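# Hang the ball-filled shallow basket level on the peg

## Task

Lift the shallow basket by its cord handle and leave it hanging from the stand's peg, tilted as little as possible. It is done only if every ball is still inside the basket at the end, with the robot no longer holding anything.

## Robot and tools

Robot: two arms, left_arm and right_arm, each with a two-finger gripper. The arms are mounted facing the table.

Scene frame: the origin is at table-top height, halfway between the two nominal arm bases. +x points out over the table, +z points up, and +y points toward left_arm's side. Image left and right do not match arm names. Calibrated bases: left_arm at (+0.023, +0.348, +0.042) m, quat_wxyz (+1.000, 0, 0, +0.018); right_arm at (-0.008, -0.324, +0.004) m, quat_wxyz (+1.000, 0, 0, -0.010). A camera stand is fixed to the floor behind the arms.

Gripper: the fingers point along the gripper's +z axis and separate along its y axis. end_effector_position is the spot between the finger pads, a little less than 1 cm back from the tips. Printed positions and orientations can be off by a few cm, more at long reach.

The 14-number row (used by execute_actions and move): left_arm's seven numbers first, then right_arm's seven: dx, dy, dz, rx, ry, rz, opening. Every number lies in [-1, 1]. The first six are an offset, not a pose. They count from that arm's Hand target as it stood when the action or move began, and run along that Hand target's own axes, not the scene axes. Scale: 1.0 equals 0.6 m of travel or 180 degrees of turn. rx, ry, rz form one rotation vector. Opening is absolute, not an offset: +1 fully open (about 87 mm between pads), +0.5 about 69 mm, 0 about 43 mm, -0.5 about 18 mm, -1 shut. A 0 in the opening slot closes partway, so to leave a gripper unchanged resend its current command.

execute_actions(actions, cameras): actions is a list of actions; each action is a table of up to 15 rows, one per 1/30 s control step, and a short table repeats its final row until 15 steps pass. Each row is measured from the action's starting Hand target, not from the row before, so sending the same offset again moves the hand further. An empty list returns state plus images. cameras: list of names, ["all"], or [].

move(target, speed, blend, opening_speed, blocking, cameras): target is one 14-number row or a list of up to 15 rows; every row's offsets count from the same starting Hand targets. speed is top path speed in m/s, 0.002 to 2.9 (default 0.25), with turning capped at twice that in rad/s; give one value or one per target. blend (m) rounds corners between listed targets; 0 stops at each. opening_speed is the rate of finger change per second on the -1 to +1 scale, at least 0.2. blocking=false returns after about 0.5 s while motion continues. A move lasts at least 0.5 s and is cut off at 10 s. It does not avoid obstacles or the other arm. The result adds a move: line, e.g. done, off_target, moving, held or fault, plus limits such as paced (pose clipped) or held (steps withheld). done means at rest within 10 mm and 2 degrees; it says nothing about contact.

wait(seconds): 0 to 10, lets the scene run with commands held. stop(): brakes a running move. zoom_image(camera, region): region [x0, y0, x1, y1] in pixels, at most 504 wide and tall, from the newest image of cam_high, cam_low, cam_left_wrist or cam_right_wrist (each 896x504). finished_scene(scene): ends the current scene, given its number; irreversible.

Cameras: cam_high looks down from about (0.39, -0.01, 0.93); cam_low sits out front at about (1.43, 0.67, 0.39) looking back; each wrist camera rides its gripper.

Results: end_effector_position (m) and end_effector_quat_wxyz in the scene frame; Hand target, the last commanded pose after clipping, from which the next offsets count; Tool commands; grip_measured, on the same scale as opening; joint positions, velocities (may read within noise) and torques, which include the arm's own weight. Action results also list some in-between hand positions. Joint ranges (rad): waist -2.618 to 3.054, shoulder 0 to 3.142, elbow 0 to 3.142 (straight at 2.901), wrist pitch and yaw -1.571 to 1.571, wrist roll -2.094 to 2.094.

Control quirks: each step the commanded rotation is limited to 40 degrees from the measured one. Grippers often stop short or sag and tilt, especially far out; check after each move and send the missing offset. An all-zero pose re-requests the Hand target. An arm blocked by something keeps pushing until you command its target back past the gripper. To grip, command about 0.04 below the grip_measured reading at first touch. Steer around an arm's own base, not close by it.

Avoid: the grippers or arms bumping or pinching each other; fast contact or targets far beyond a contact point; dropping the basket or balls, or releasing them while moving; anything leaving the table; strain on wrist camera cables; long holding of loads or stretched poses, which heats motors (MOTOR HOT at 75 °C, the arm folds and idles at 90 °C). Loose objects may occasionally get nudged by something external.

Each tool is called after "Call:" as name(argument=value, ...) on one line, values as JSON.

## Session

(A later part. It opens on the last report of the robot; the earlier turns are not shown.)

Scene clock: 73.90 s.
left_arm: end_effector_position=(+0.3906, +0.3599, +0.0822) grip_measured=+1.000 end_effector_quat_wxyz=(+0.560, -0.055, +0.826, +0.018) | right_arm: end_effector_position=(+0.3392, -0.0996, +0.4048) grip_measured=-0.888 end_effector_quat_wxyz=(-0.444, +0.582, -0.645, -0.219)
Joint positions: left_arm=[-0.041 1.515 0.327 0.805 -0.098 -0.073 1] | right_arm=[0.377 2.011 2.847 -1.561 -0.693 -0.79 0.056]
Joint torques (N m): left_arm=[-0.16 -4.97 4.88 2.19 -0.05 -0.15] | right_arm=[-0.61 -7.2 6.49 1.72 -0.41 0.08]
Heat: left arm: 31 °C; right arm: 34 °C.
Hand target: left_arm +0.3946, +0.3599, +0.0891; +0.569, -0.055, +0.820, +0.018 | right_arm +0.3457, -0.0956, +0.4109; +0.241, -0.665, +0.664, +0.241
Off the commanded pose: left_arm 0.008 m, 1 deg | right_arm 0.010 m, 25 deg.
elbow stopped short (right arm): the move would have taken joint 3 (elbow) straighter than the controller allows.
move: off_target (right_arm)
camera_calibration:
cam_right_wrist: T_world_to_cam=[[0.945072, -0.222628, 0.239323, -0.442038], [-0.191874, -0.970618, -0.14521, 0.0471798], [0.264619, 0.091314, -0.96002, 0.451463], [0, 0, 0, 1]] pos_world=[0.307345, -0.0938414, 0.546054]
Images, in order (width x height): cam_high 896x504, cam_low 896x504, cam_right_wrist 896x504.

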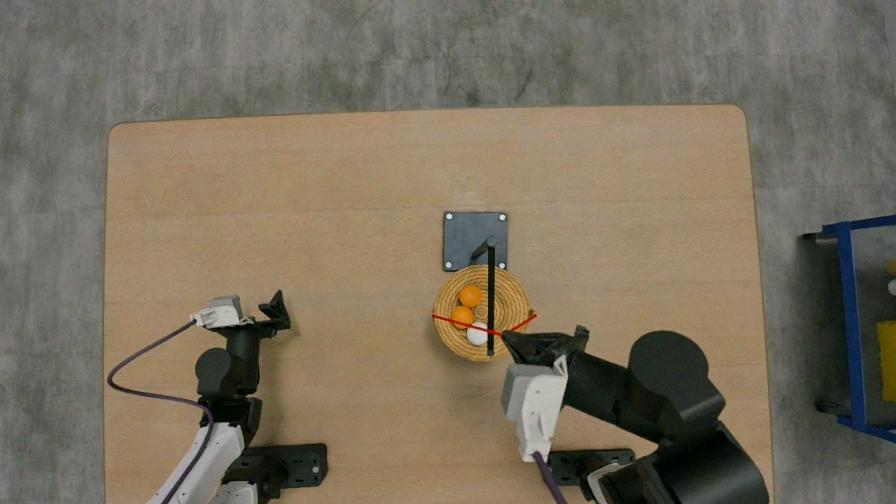

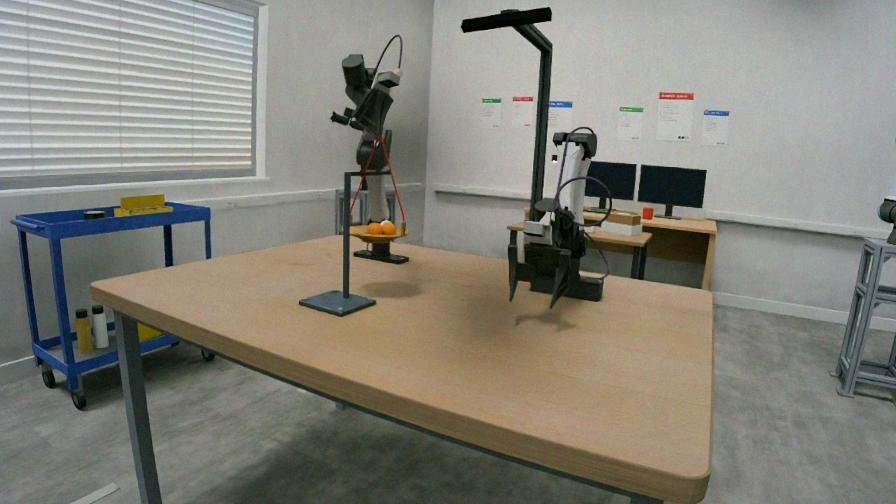

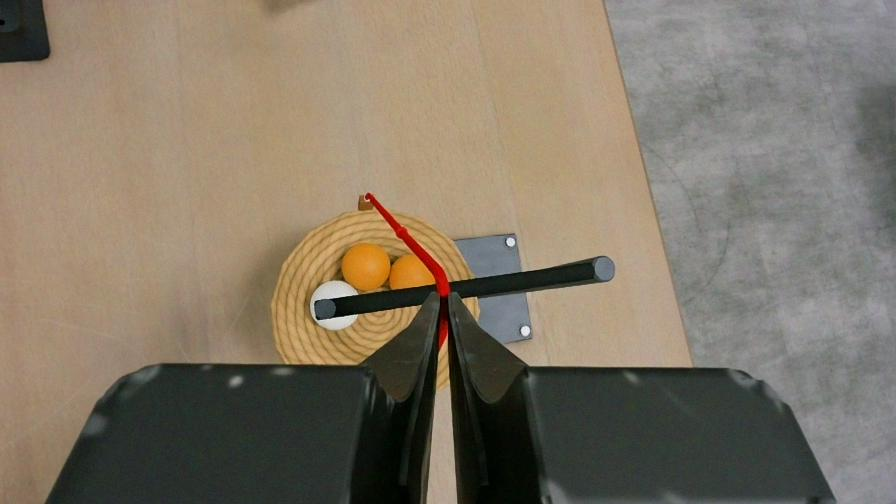

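Call:
move(target=[[0,0,0,0,0,0,1,0.069,0.0,0.095,0,0,0,-1]], cameras=["cam_high","cam_low","cam_right_wrist"], speed=0.04)

Call:
zoom_image(camera="cam_low", region=[300, 70, 520, 260])

Scene clock: 80.27 s.
left_arm: end_effector_position=(+0.3906, +0.3599, +0.0822) grip_measured=+1.000 end_effector_quat_wxyz=(+0.560, -0.055, +0.826, +0.018) | right_arm: end_effector_position=(+0.3440, -0.0932, +0.3410) grip_measured=-0.888 end_effector_quat_wxyz=(-0.354, +0.619, -0.662, -0.229)
Joint positions: left_arm=[-0.041 1.515 0.327 0.805 -0.098 -0.073 1] | right_arm=[0.403 2.037 2.67 -1.595 -0.667 -0.904 0.056]
Joint torques (N m): left_arm=[-0.16 -4.93 4.88 2.18 -0.01 -0.15] | right_arm=[0.76 -9.62 5.04 1.31 -0.15 0.05]
Heat: left arm: 31 °C; right arm: 33 °C.
Hand target: left_arm +0.3946, +0.3599, +0.0891; +0.569, -0.055, +0.820, +0.018 | right_arm +0.3458, -0.0908, +0.3405; -0.241, +0.665, -0.664, -0.241
Off the commanded pose: left_arm 0.008 m, 1 deg | right_arm 0.003 m, 14 deg.
elbow stopped short (right arm): the move would have taken joint 3 (elbow) straighter than the controller allows.
joint read past its limit (right arm) — joint 4 (wrist pitch), lower limit.
joint sent to its limit (right arm) — joint 4 (wrist pitch), lower limit. The joint targets are off in orientation, not in position.
move: off_target (right_arm)
camera_calibration:
cam_right_wrist: T_world_to_cam=[[0.982152, -0.125254, 0.14032, -0.399865], [-0.127228, -0.99186, 0.0051444, -0.0303846], [0.138533, -0.0229051, -0.990093, 0.431246], [0, 0, 0, 1]] pos_world=[0.32912, -0.0703443, 0.483239]
Images, in order (width x height): cam_high 896x504, cam_low 896x504, cam_right_wrist 896x504.

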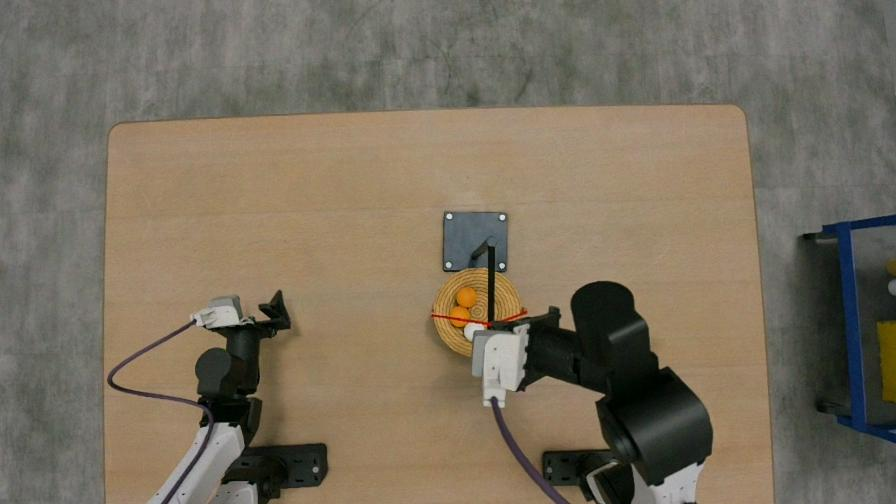

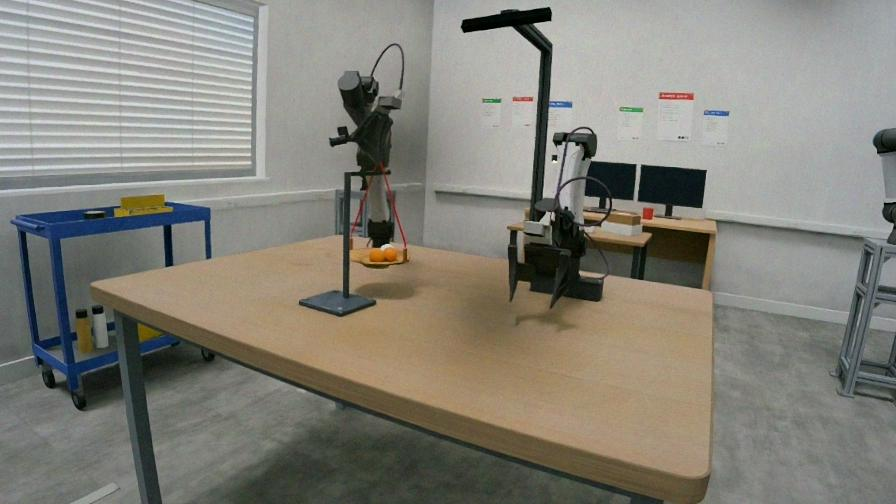

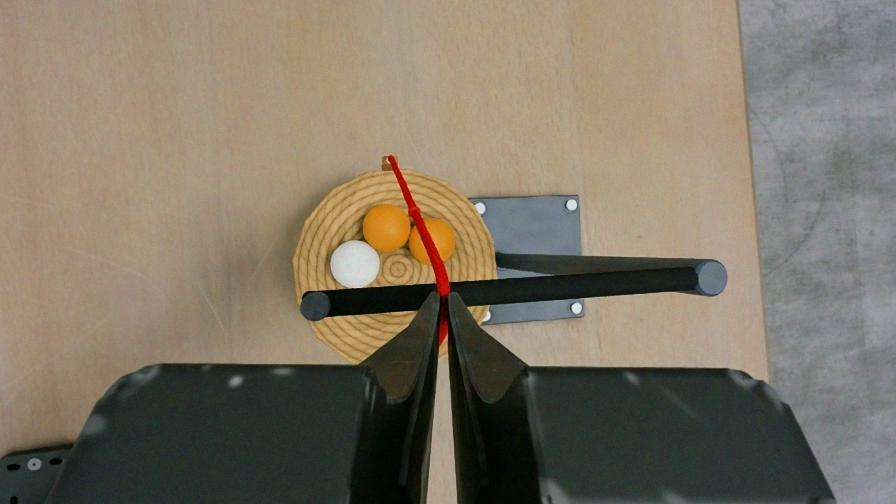

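Scaled by 2.291 from the camera's 896x504 image, which has a finer 1280x720 frame.

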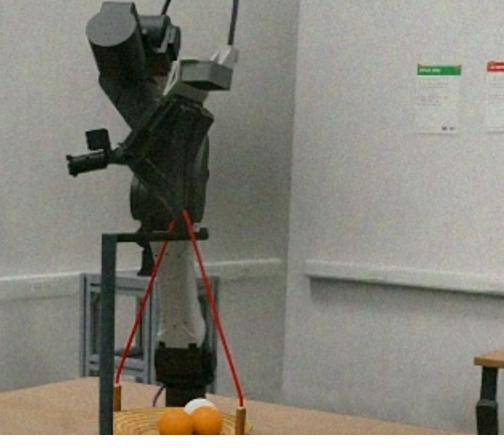

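Call:
move(target=[[0,0,0,0,0,0,1,0.017,0.0,0.023,0,0,0,-1]], cameras=["cam_low","cam_right_wrist"], speed=0.03)

Call:
zoom_image(camera="cam_low", region=[330, 130, 430, 280])

Scene clock: 84.77 s.
left_arm: end_effector_position=(+0.3906, +0.3599, +0.0822) grip_measured=+1.000 end_effector_quat_wxyz=(+0.560, -0.055, +0.826, +0.018) | right_arm: end_effector_position=(+0.3436, -0.0926, +0.3267) grip_measured=-0.888 end_effector_quat_wxyz=(-0.334, +0.628, -0.664, -0.230)
Joint positions: left_arm=[-0.041 1.515 0.327 0.805 -0.098 -0.073 1] | right_arm=[0.409 2.037 2.62 -1.595 -0.658 -0.93 0.056]
Joint torques (N m): left_arm=[-0.05 -4.94 4.81 2.21 -0.03 -0.14] | right_arm=[0.85 -9.46 4.74 1.26 -0.13 0.03]
Heat: left arm: 31 °C; right arm: 33 °C.
Hand target: left_arm +0.3946, +0.3599, +0.0891; +0.569, -0.055, +0.820, +0.018 | right_arm +0.3458, -0.0898, +0.3234; -0.241, +0.665, -0.664, -0.241
Off the commanded pose: left_arm 0.008 m, 1 deg | right_arm 0.005 m, 12 deg.
joint read past its limit (right arm) — joint 4 (wrist pitch), lower limit.
joint sent to its limit (right arm) — joint 4 (wrist pitch), lower limit. The joint targets are off in orientation, not in position.
move: off_target (right_arm)
camera_calibration:
cam_right_wrist: T_world_to_cam=[[0.987479, -0.103042, 0.119447, -0.390353], [-0.108285, -0.993384, 0.03825, -0.0472319], [0.114716, -0.0507054, -0.992103, 0.423443], [0, 0, 0, 1]] pos_world=[0.331775, -0.0656713, 0.468532]
Images, in order (width x height): cam_low 896x504, cam_right_wrist 896x504.

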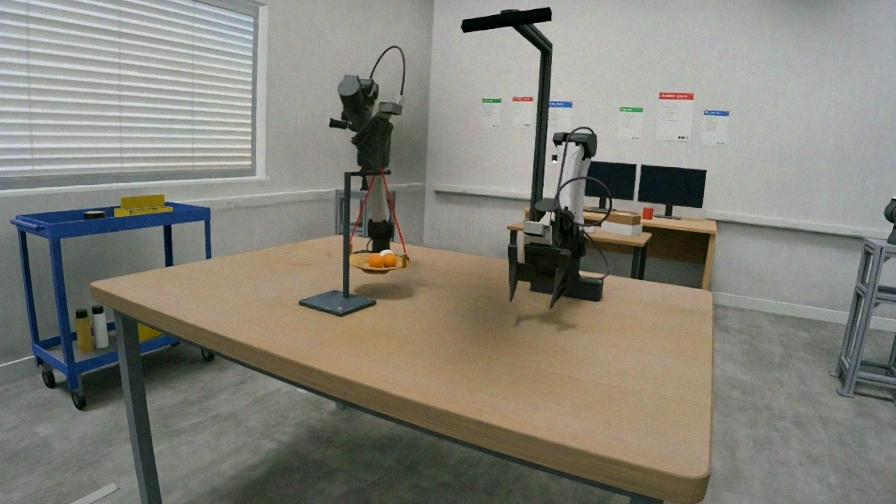

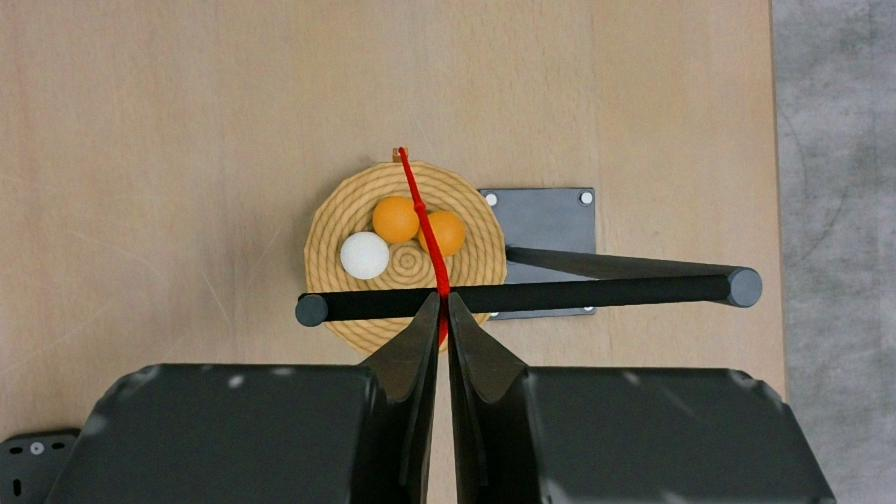

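Scaled by 3.360 from the camera's 896x504 image, which has a finer 1280x720 frame.

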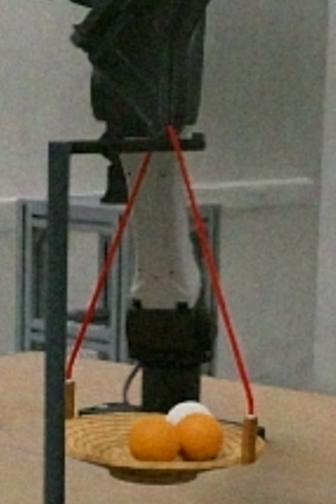

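Call:
move(target=[[0,0,0,0,0,0,1,0.009,0.0,0.011,0,0,0,-1]], cameras=["cam_low","cam_right_wrist"], speed=0.02)

Call:
zoom_image(camera="cam_low", region=[330, 130, 430, 280])

Scene clock: 90.00 s.
left_arm: end_effector_position=(+0.3906, +0.3599, +0.0822) grip_measured=+1.000 end_effector_quat_wxyz=(+0.560, -0.055, +0.826, +0.018) | right_arm: end_effector_position=(+0.3443, -0.0922, +0.3247) grip_measured=-0.888 end_effector_quat_wxyz=(-0.333, +0.631, -0.662, -0.229)
Joint positions: left_arm=[-0.041 1.515 0.327 0.805 -0.098 -0.073 1] | right_arm=[0.41 2.037 2.611 -1.591 -0.659 -0.939 0.056]
Joint torques (N m): left_arm=[-0.23 -4.9 4.82 2.18 -0.05 -0.14] | right_arm=[1.01 -9.24 3.02 1.22 -0.09 -0.01]
Heat: left arm: 31 °C; right arm: 33 °C.
Hand target: left_arm +0.3946, +0.3599, +0.0891; +0.569, -0.055, +0.820, +0.018 | right_arm +0.3458, -0.0897, +0.3149; -0.241, +0.665, -0.664, -0.241
Off the commanded pose: left_arm 0.008 m, 1 deg | right_arm 0.010 m, 11 deg.
joint read past its limit (right arm) — joint 4 (wrist pitch), lower limit.
joint sent to its limit (right arm) — joint 4 (wrist pitch), lower limit. The joint targets are off in orientation, not in position.
move: off_target (right_arm)
camera_calibration:
cam_right_wrist: T_world_to_cam=[[0.987998, -0.0958752, 0.121109, -0.390823], [-0.101476, -0.993995, 0.0409428, -0.0500635], [0.116457, -0.0527411, -0.991794, 0.420506], [0, 0, 0, 1]] pos_world=[0.332081, -0.0650552, 0.466438]
Images, in order (width x height): cam_low 896x504, cam_right_wrist 896x504.

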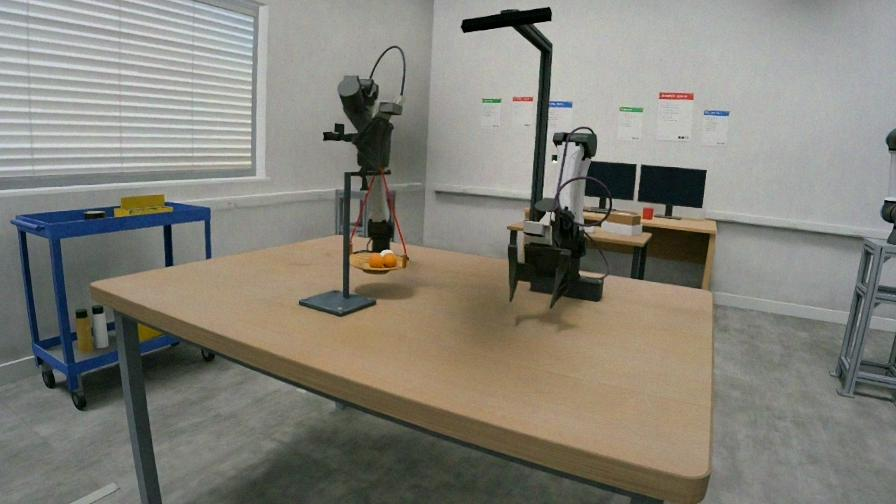

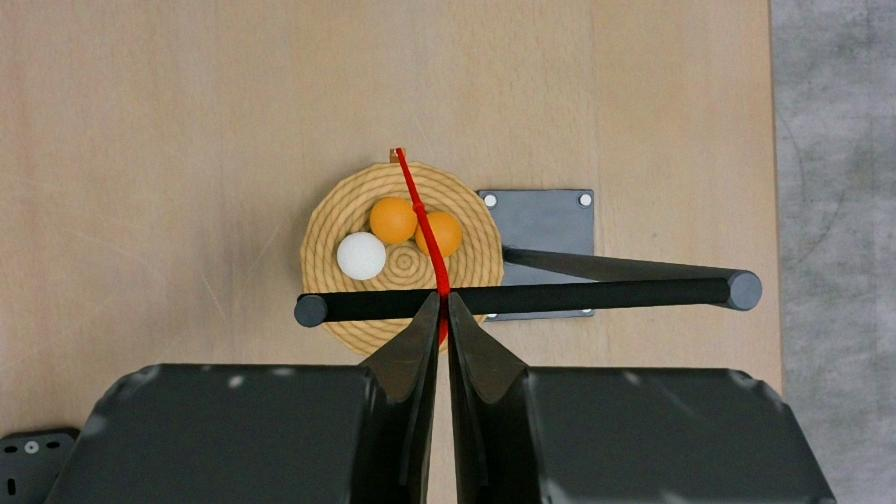

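Scaled by 3.360 from the camera's 896x504 image, which has a finer 1280x720 frame.

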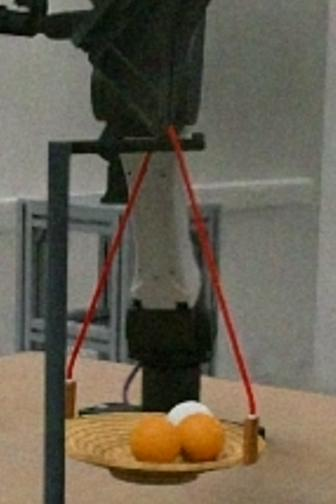

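Call:
move(target=[[0,0,0,0,0,0,1,-0.009,0.0,-0.011,0,0,0,-1],[0,0,0,0,0,0,1,-0.009,0.0,-0.011,0,0,0,-0.6]], cameras=["cam_low","cam_right_wrist"], speed=0.02, opening_speed=0.2)

Call:
zoom_image(camera="cam_low", region=[330, 130, 430, 280])

Scene clock: 96.97 s.
left_arm: end_effector_position=(+0.3906, +0.3599, +0.0822) grip_measured=+1.000 end_effector_quat_wxyz=(+0.560, -0.055, +0.826, +0.018) | right_arm: end_effector_position=(+0.3480, -0.0920, +0.3262) grip_measured=-0.600 end_effector_quat_wxyz=(-0.340, +0.631, -0.661, -0.223)
Joint positions: left_arm=[-0.041 1.515 0.327 0.805 -0.098 -0.073 1] | right_arm=[0.41 2.037 2.612 -1.576 -0.651 -0.939 0.2]
Joint torques (N m): left_arm=[-0.16 -4.96 4.92 2.18 -0.06 -0.14] | right_arm=[0.88 -9.43 5.64 1.08 -0.18 0.13]
Heat: left arm: 32 °C; right arm: 33 °C.
Hand target: left_arm +0.3946, +0.3599, +0.0891; +0.569, -0.055, +0.820, +0.018 | right_arm +0.3459, -0.0898, +0.3234; -0.241, +0.665, -0.664, -0.241
Off the commanded pose: left_arm 0.008 m, 1 deg | right_arm 0.004 m, 12 deg.
joint sent to its limit (right arm) — joint 4 (wrist pitch), lower limit. The joint targets are off in orientation, not in position.
move: off_target (right_arm); target 2's new opening was sent with right_arm's hand 0.003 m and 11 deg from that target
camera_calibration:
cam_right_wrist: T_world_to_cam=[[0.985314, -0.0999, 0.13848, -0.39969], [-0.106203, -0.993584, 0.0388836, -0.0471286], [0.133707, -0.0530196, -0.989602, 0.4148], [0, 0, 0, 1]] pos_world=[0.333353, -0.0647627, 0.467669]
Images, in order (width x height): cam_low 896x504, cam_right_wrist 896x504.

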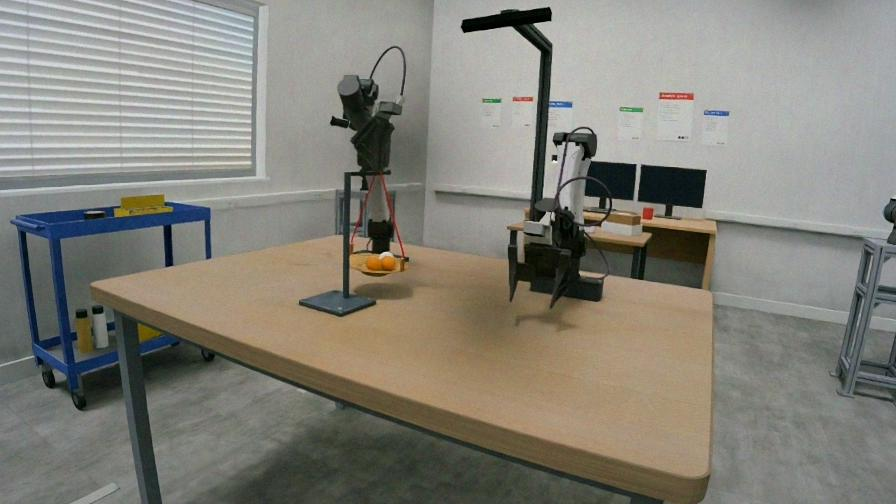

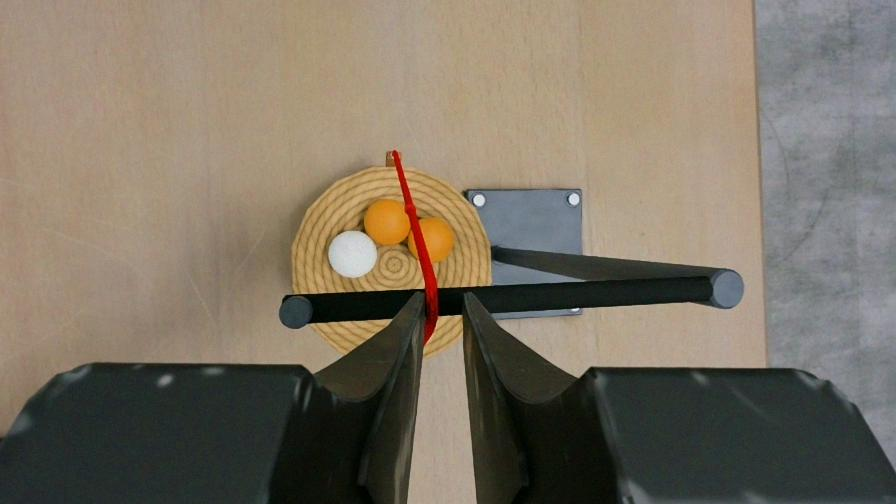

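Scaled by 3.360 from the camera's 896x504 image, which has a finer 1280x720 frame.

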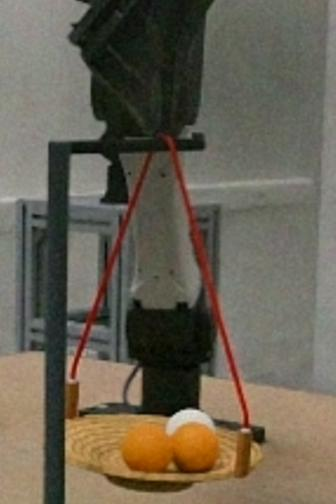

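Call:
move(target=[[0,0,0,0,0,0,1,0,0,0,0,0,0,-0.2],[0,0,0,0,0,0,1,0,0.0,-0.2,0,0,0,-0.2]], cameras=["all"], speed=0.06, opening_speed=0.4)

Call:
zoom_image(camera="cam_low", region=[330, 130, 430, 280])

Call:
zoom_image(camera="cam_high", region=[410, 220, 570, 380])

Scene clock: 102.27 s.
left_arm: end_effector_position=(+0.3906, +0.3599, +0.0822) grip_measured=+1.000 end_effector_quat_wxyz=(+0.560, -0.055, +0.826, +0.018) | right_arm: end_effector_position=(+0.3567, -0.1654, +0.4000) grip_measured=-0.200 end_effector_quat_wxyz=(+0.454, -0.573, +0.656, +0.187)
Joint positions: left_arm=[-0.041 1.515 0.327 0.805 -0.098 -0.073 1] | right_arm=[0.184 1.934 2.709 -1.577 -0.765 -0.949 0.4]
Joint torques (N m): left_arm=[-0.28 -4.96 4.75 2.2 -0.04 -0.17] | right_arm=[-0.53 -10.99 6.11 1.27 -0.42 0.08]
Heat: left arm: 32 °C; right arm: 33 °C.
Hand target: left_arm +0.3946, +0.3599, +0.0891; +0.569, -0.055, +0.820, +0.018 | right_arm +0.3459, -0.1667, +0.4154; +0.241, -0.665, +0.664, +0.241
Off the commanded pose: left_arm 0.008 m, 1 deg | right_arm 0.019 m, 27 deg.
joint sent to its limit (right arm) — joint 4 (wrist pitch), lower limit. The joint targets are off in orientation, not in position.
move: off_target (right_arm)
camera_calibration:
cam_right_wrist: T_world_to_cam=[[0.921054, -0.270456, 0.2802, -0.487752], [-0.243732, -0.961506, -0.126892, -0.00133152], [0.303733, 0.0485806, -0.951518, 0.423794], [0, 0, 0, 1]] pos_world=[0.320202, -0.153784, 0.539747]

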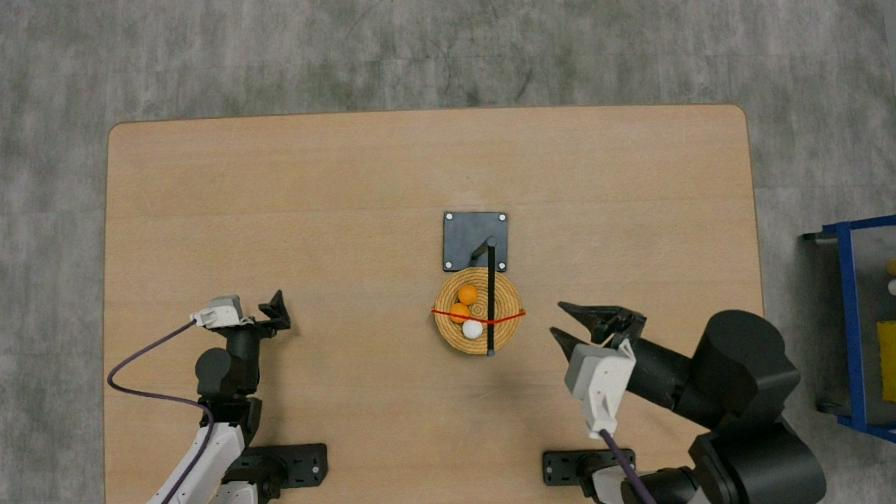

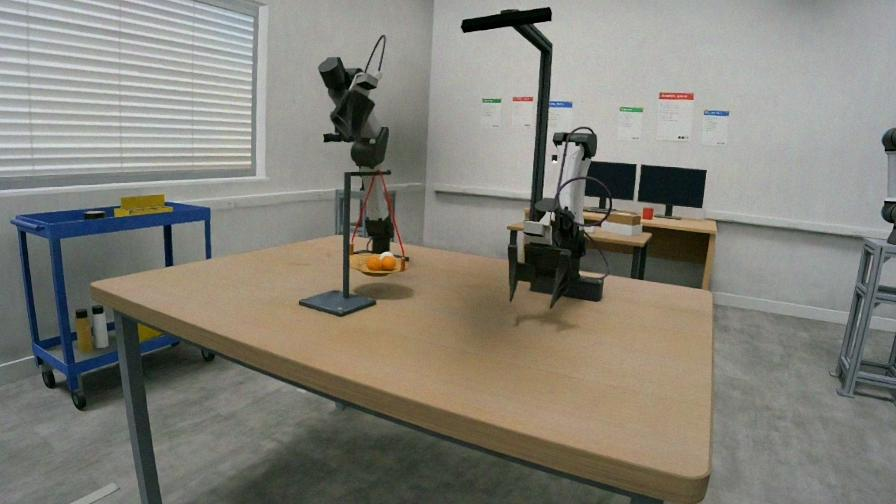

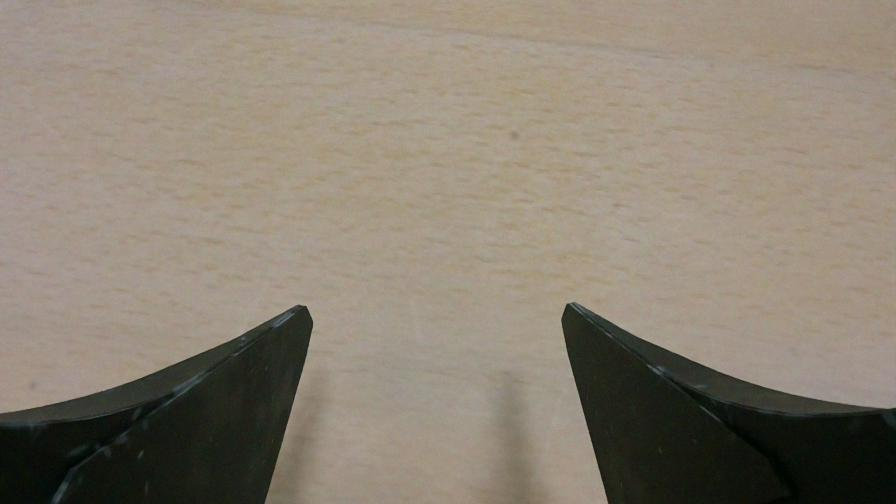

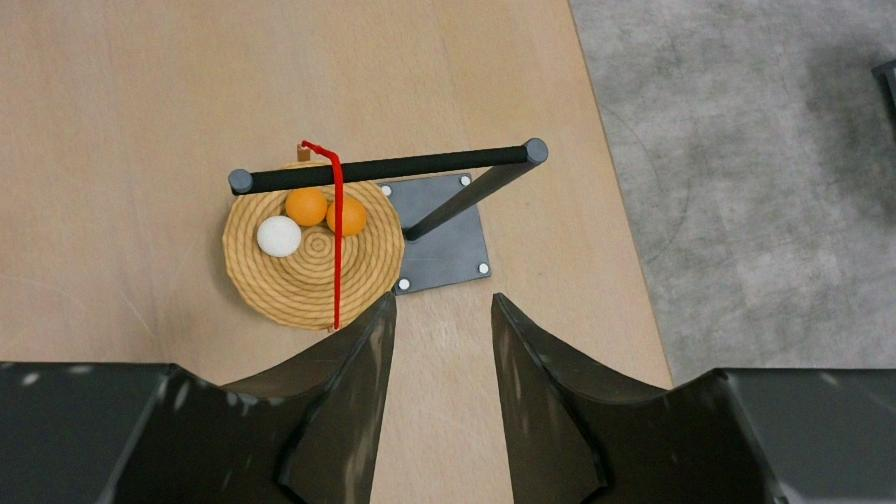

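Scaled by 3.360 from the camera's 896x504 image, which has a finer 1280x720 frame.

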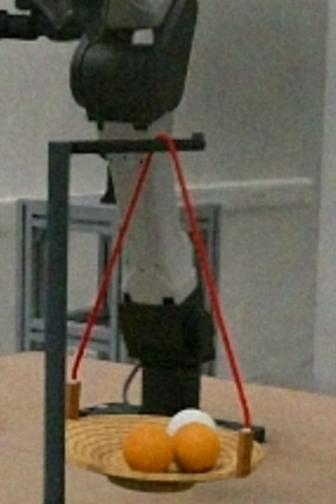

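Scaled by 3.150 from the camera's 896x504 image, which has a finer 1280x720 frame.

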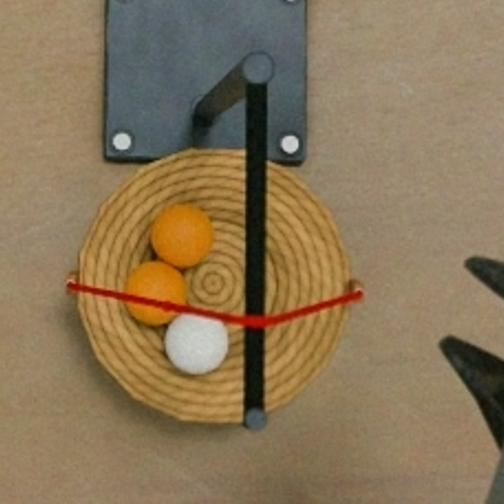

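Call:
move(target=[[-0.254,-0.259,-0.295,0.254,0.0534,0.131,0,0.128,0.167,-0.107,0,0,0,-0.2],[-0.255,-0.574,-0.386,0.254,0.0534,0.131,0,0.128,0.167,-0.107,0,0,0,-0.2]], cameras=["all"], speed=0.2, blend=[0.04,0])

Scene clock: 107.50 s.
left_arm: end_effector_position=(+0.2676, +0.0116, +0.3153) grip_measured=+0.000 end_effector_quat_wxyz=(+0.453, +0.341, +0.803, -0.186) | right_arm: end_effector_position=(+0.2492, -0.2642, +0.4154) grip_measured=-0.200 end_effector_quat_wxyz=(+0.489, -0.545, +0.678, +0.070)
Joint positions: left_arm=[-1.045 1.433 1.453 -0.579 -0.186 -0.104 0.5] | right_arm=[-0.126 1.372 2.143 -1.58 -0.784 -1.172 0.4]
Joint torques (N m): left_arm=[-0.58 -4.88 8.03 2.06 -0.19 -0.28] | right_arm=[-0.05 -3.81 4.05 1.28 -0.06 0.07]
Heat: left arm: 32 °C; right arm: 33 °C.
Hand target: left_arm +0.2699, +0.0073, +0.3253; +0.462, +0.331, +0.800, -0.191 | right_arm +0.2457, -0.2670, +0.4153; +0.241, -0.665, +0.664, +0.241
Off the commanded pose: left_arm 0.011 m, 2 deg | right_arm 0.004 m, 37 deg.
joint sent to its limit (right arm) — joint 4 (wrist pitch), lower limit. The joint targets are off in orientation, not in position.
move: off_target (left_arm, right_arm)
camera_calibration:
cam_left_wrist: T_world_to_cam=[[-0.711625, -0.702527, -0.00670752, 0.196372], [-0.692761, 0.703257, -0.159724, 0.252144], [0.116928, -0.109017, -0.987139, 0.426318], [0, 0, 0, 1]] pos_world=[0.264571, 0.00711063, 0.462426]
cam_right_wrist: T_world_to_cam=[[0.805886, -0.393616, 0.442283, -0.491021], [-0.399024, -0.912952, -0.0854312, -0.0862123], [0.43741, -0.107634, -0.892798, 0.376851], [0, 0, 0, 1]] pos_world=[0.196467, -0.231419, 0.546257]

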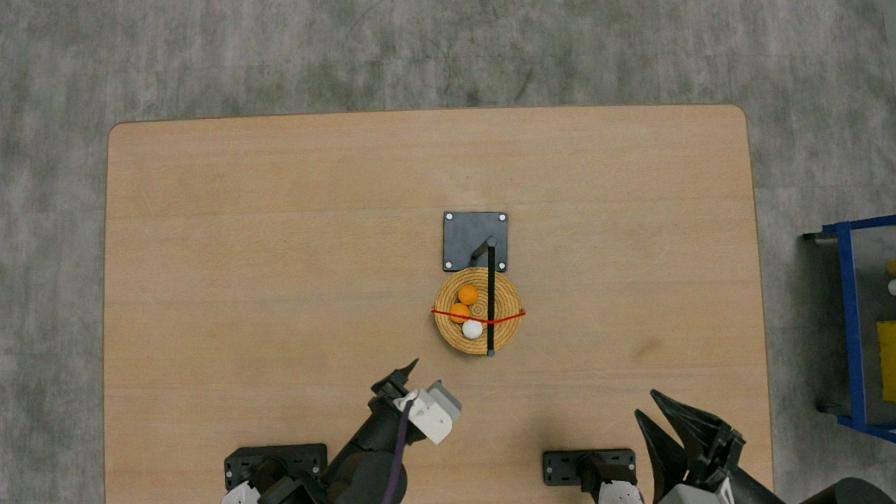

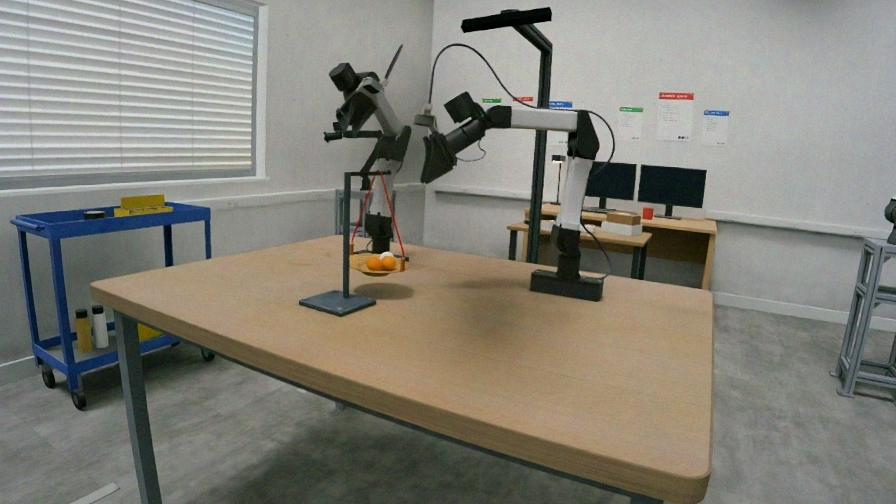

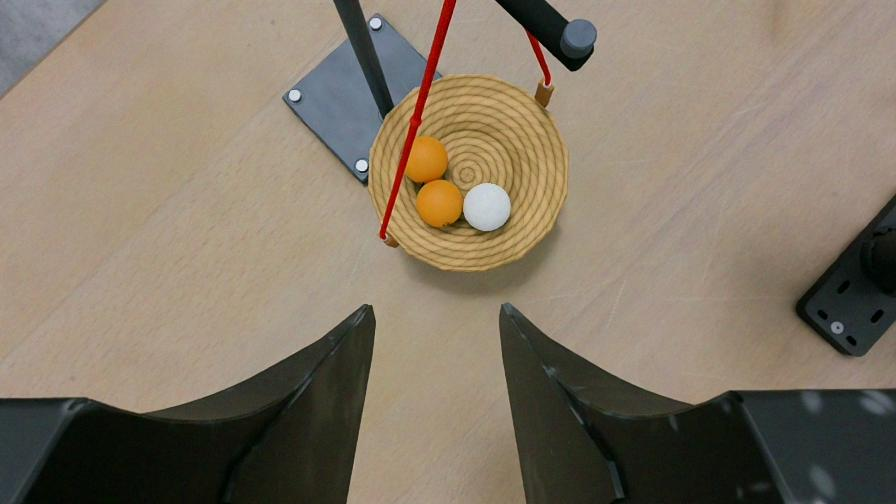

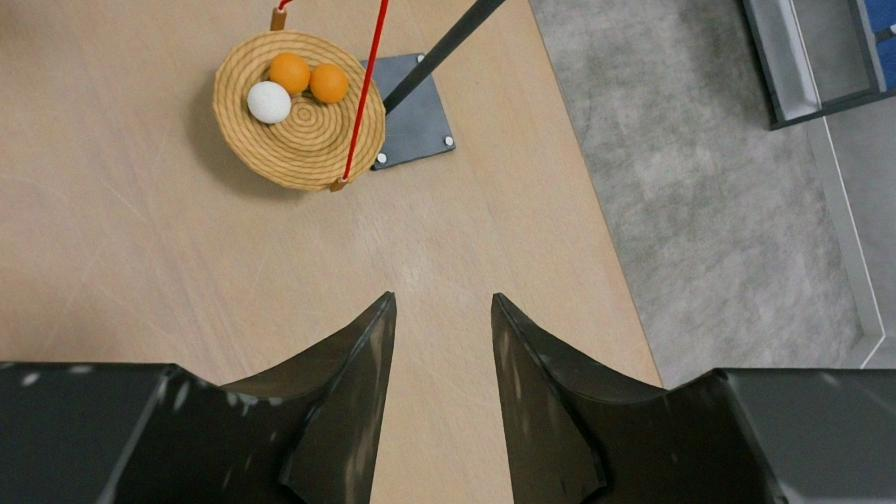

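Call:
move(target=[[-0.021,0.008,0.21,0,0,0,0,0,0,0,0,0,0,-0.2]], cameras=["cam_left_wrist","cam_low"], speed=0.06)

Call:
zoom_image(camera="cam_low", region=[330, 130, 430, 280])

Scene clock: 110.37 s.
left_arm: end_effector_position=(+0.3471, -0.0585, +0.2661) grip_measured=+0.000 end_effector_quat_wxyz=(+0.448, +0.331, +0.811, -0.179) | right_arm: end_effector_position=(+0.2492, -0.2642, +0.4154) grip_measured=-0.200 end_effector_quat_wxyz=(+0.489, -0.545, +0.678, +0.070)
Joint positions: left_arm=[-0.975 1.808 1.661 -0.424 -0.145 -0.084 0.5] | right_arm=[-0.126 1.372 2.143 -1.58 -0.784 -1.172 0.4]
Joint torques (N m): left_arm=[0.06 -6.76 8.2 2.41 0.09 -0.03] | right_arm=[-0.06 -3.81 4.07 1.29 -0.05 0.07]
Heat: left arm: 33 °C; right arm: 33 °C.
Hand target: left_arm +0.3548, -0.0710, +0.2732; +0.462, +0.331, +0.800, -0.191 | right_arm +0.2457, -0.2669, +0.4153; +0.241, -0.665, +0.664, +0.242
Off the commanded pose: left_arm 0.016 m, 2 deg | right_arm 0.004 m, 37 deg.
joint sent to its limit (right arm) — joint 4 (wrist pitch), lower limit. The joint targets are off in orientation, not in position.
move: off_target (left_arm, right_arm)
camera_calibration:
cam_left_wrist: T_world_to_cam=[[-0.693925, -0.720035, -0.0041123, 0.19556], [-0.712123, 0.687123, -0.144023, 0.350327], [0.106527, -0.0970127, -0.989566, 0.365884], [0, 0, 0, 1]] pos_world=[0.346203, -0.064412, 0.413326]
Images, in order (width x height): cam_low 896x504, cam_left_wrist 896x504.

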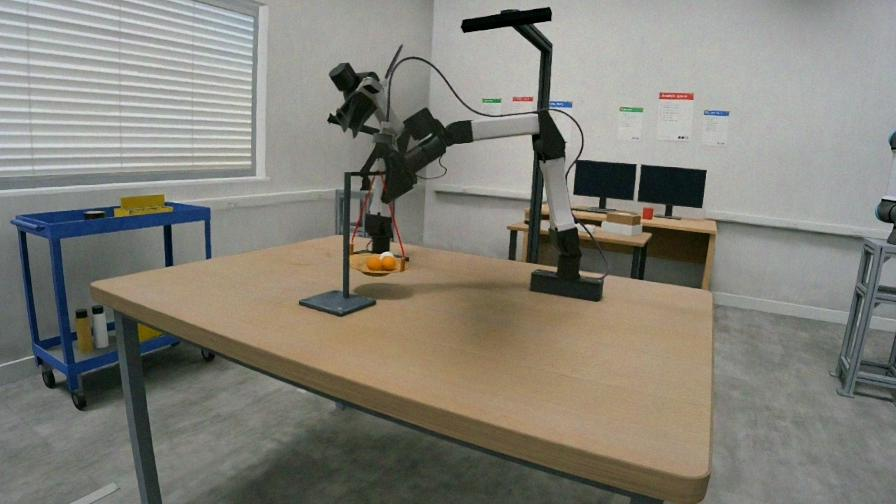

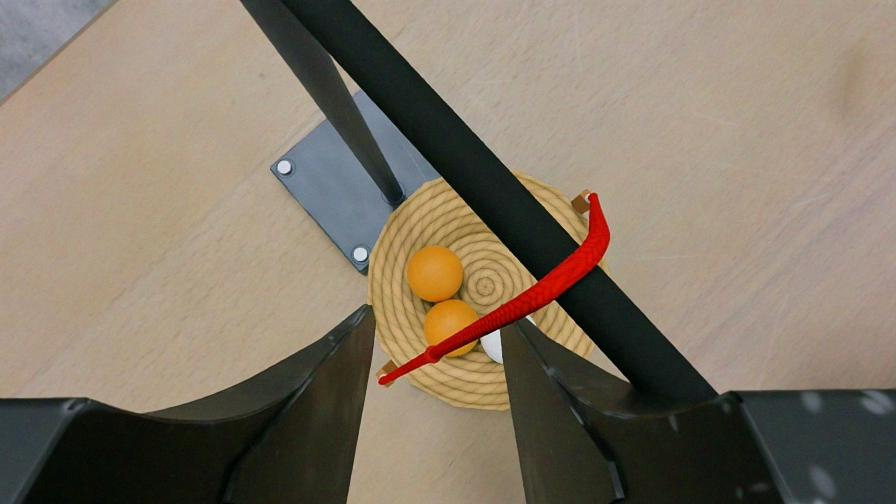

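Scaled by 3.360 from the camera's 896x504 image, which has a finer 1280x720 frame.

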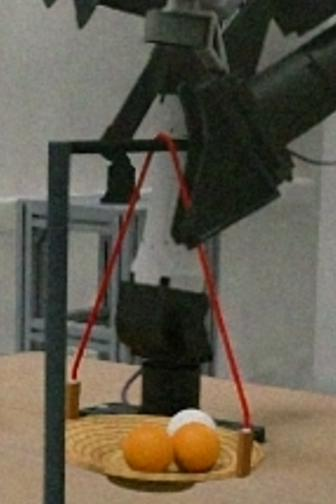

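Call:
move(target=[[0,-0.026,0.006,0,0,0,0,0,0,0,0,0,0,-0.2]], cameras=["cam_left_wrist"], speed=0.04)

Scene clock: 111.67 s.
left_arm: end_effector_position=(+0.3473, -0.0577, +0.2667) grip_measured=+0.000 end_effector_quat_wxyz=(+0.450, +0.329, +0.814, -0.165) | right_arm: end_effector_position=(+0.2492, -0.2642, +0.4154) grip_measured=-0.200 end_effector_quat_wxyz=(+0.489, -0.545, +0.678, +0.070)
Joint positions: left_arm=[-0.985 1.817 1.681 -0.446 -0.179 -0.083 0.5] | right_arm=[-0.126 1.372 2.143 -1.58 -0.784 -1.172 0.4]
Joint torques (N m): left_arm=[-2.35 -6.04 8.16 2.57 0.06 -0.32] | right_arm=[-0.05 -3.81 4.07 1.29 -0.05 0.07]
Heat: left arm: 33 °C; right arm: 32 °C.
Hand target: left_arm +0.3461, -0.0842, +0.2715; +0.462, +0.331, +0.800, -0.192 | right_arm +0.2457, -0.2669, +0.4153; +0.241, -0.665, +0.664, +0.242
Off the commanded pose: left_arm 0.027 m, 4 deg | right_arm 0.004 m, 37 deg.
joint sent to its limit (right arm) — joint 4 (wrist pitch), lower limit. The joint targets are off in orientation, not in position.
move: off_target (left_arm, right_arm)
camera_calibration:
cam_left_wrist: T_world_to_cam=[[-0.680574, -0.732252, -0.0250191, 0.196485], [-0.723322, 0.676931, -0.136274, 0.351186], [0.116723, -0.0746475, -0.990355, 0.364451], [0, 0, 0, 1]] pos_world=[0.345203, -0.0666463, 0.41371]
Images, in order (width x height): cam_left_wrist 896x504.

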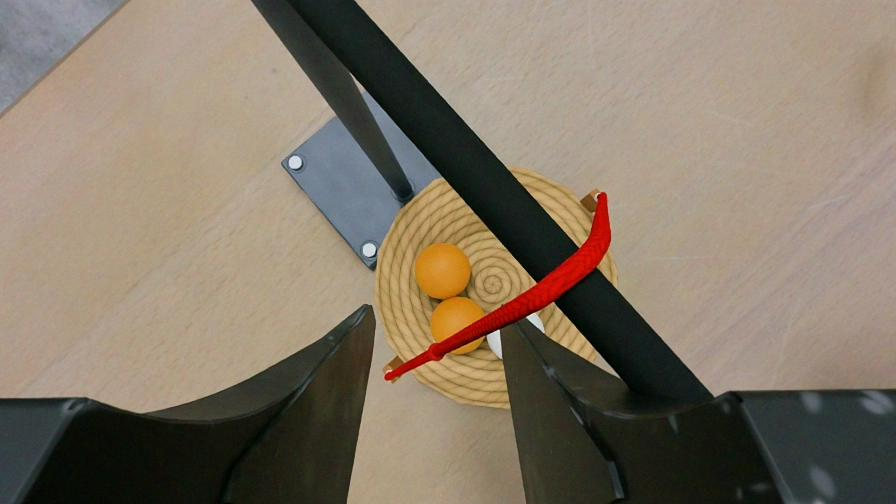

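Call:
move(target=[[0,0.026,-0.006,0,0,0,0,0,0,0,0,0,0,-0.2],[0,0.026,-0.2,0,0,0,0,0,0,0,0,0,0,-0.2]], cameras=["cam_left_wrist","cam_low","cam_high"], speed=0.06)

Scene clock: 115.07 s.
left_arm: end_effector_position=(+0.2881, -0.0031, +0.3228) grip_measured=+0.000 end_effector_quat_wxyz=(+0.454, +0.338, +0.803, -0.186) | right_arm: end_effector_position=(+0.2492, -0.2642, +0.4154) grip_measured=-0.200 end_effector_quat_wxyz=(+0.489, -0.545, +0.678, +0.070)
Joint positions: left_arm=[-1.015 1.525 1.563 -0.591 -0.164 -0.09 0.5] | right_arm=[-0.126 1.372 2.143 -1.58 -0.784 -1.172 0.4]
Joint torques (N m): left_arm=[-0.79 -8.36 5.3 2.03 -0.17 -0.31] | right_arm=[-0.05 -3.79 4.05 1.29 -0.05 0.06]
Heat: left arm: 33 °C; right arm: 32 °C.
Hand target: left_arm +0.2836, +0.0003, +0.3313; +0.462, +0.331, +0.800, -0.191 | right_arm +0.2457, -0.2669, +0.4153; +0.241, -0.665, +0.664, +0.242
Off the commanded pose: left_arm 0.010 m, 1 deg | right_arm 0.004 m, 37 deg.
joint sent to its limit (right arm) — joint 4 (wrist pitch), lower limit. The joint targets are off in orientation, not in position.
move: off_target (right_arm)
camera_calibration:
cam_left_wrist: T_world_to_cam=[[-0.708991, -0.705197, -0.0054086, 0.199516], [-0.695119, 0.700111, -0.163263, 0.279718], [0.118919, -0.111992, -0.986568, 0.429044], [0, 0, 0, 1]] pos_world=[0.284871, -0.00708638, 0.470028]
Images, in order (width x height): cam_high 896x504, cam_low 896x504, cam_left_wrist 896x504.

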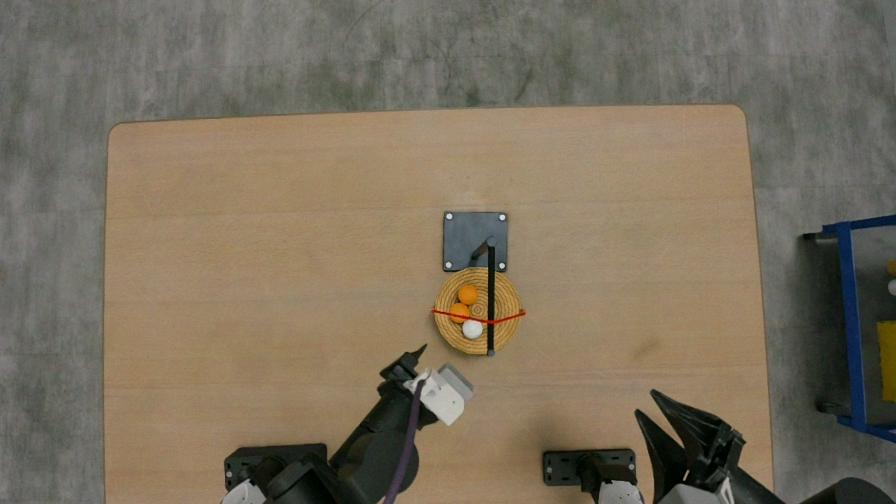

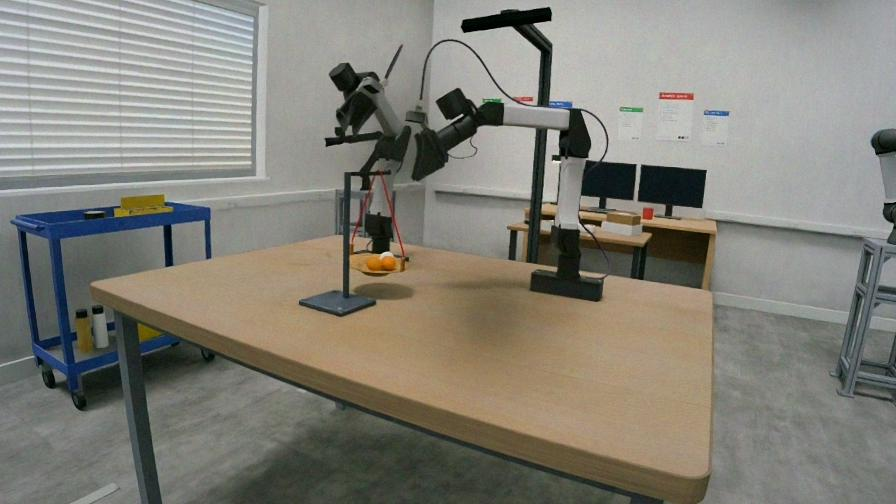

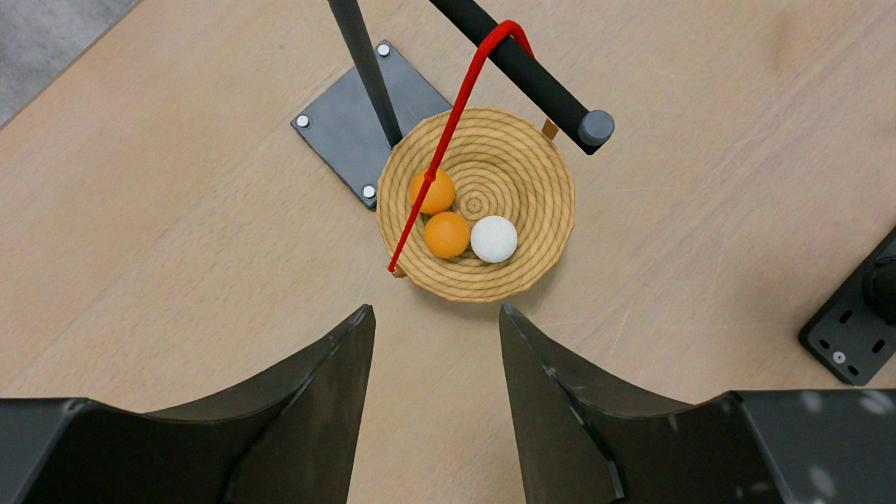

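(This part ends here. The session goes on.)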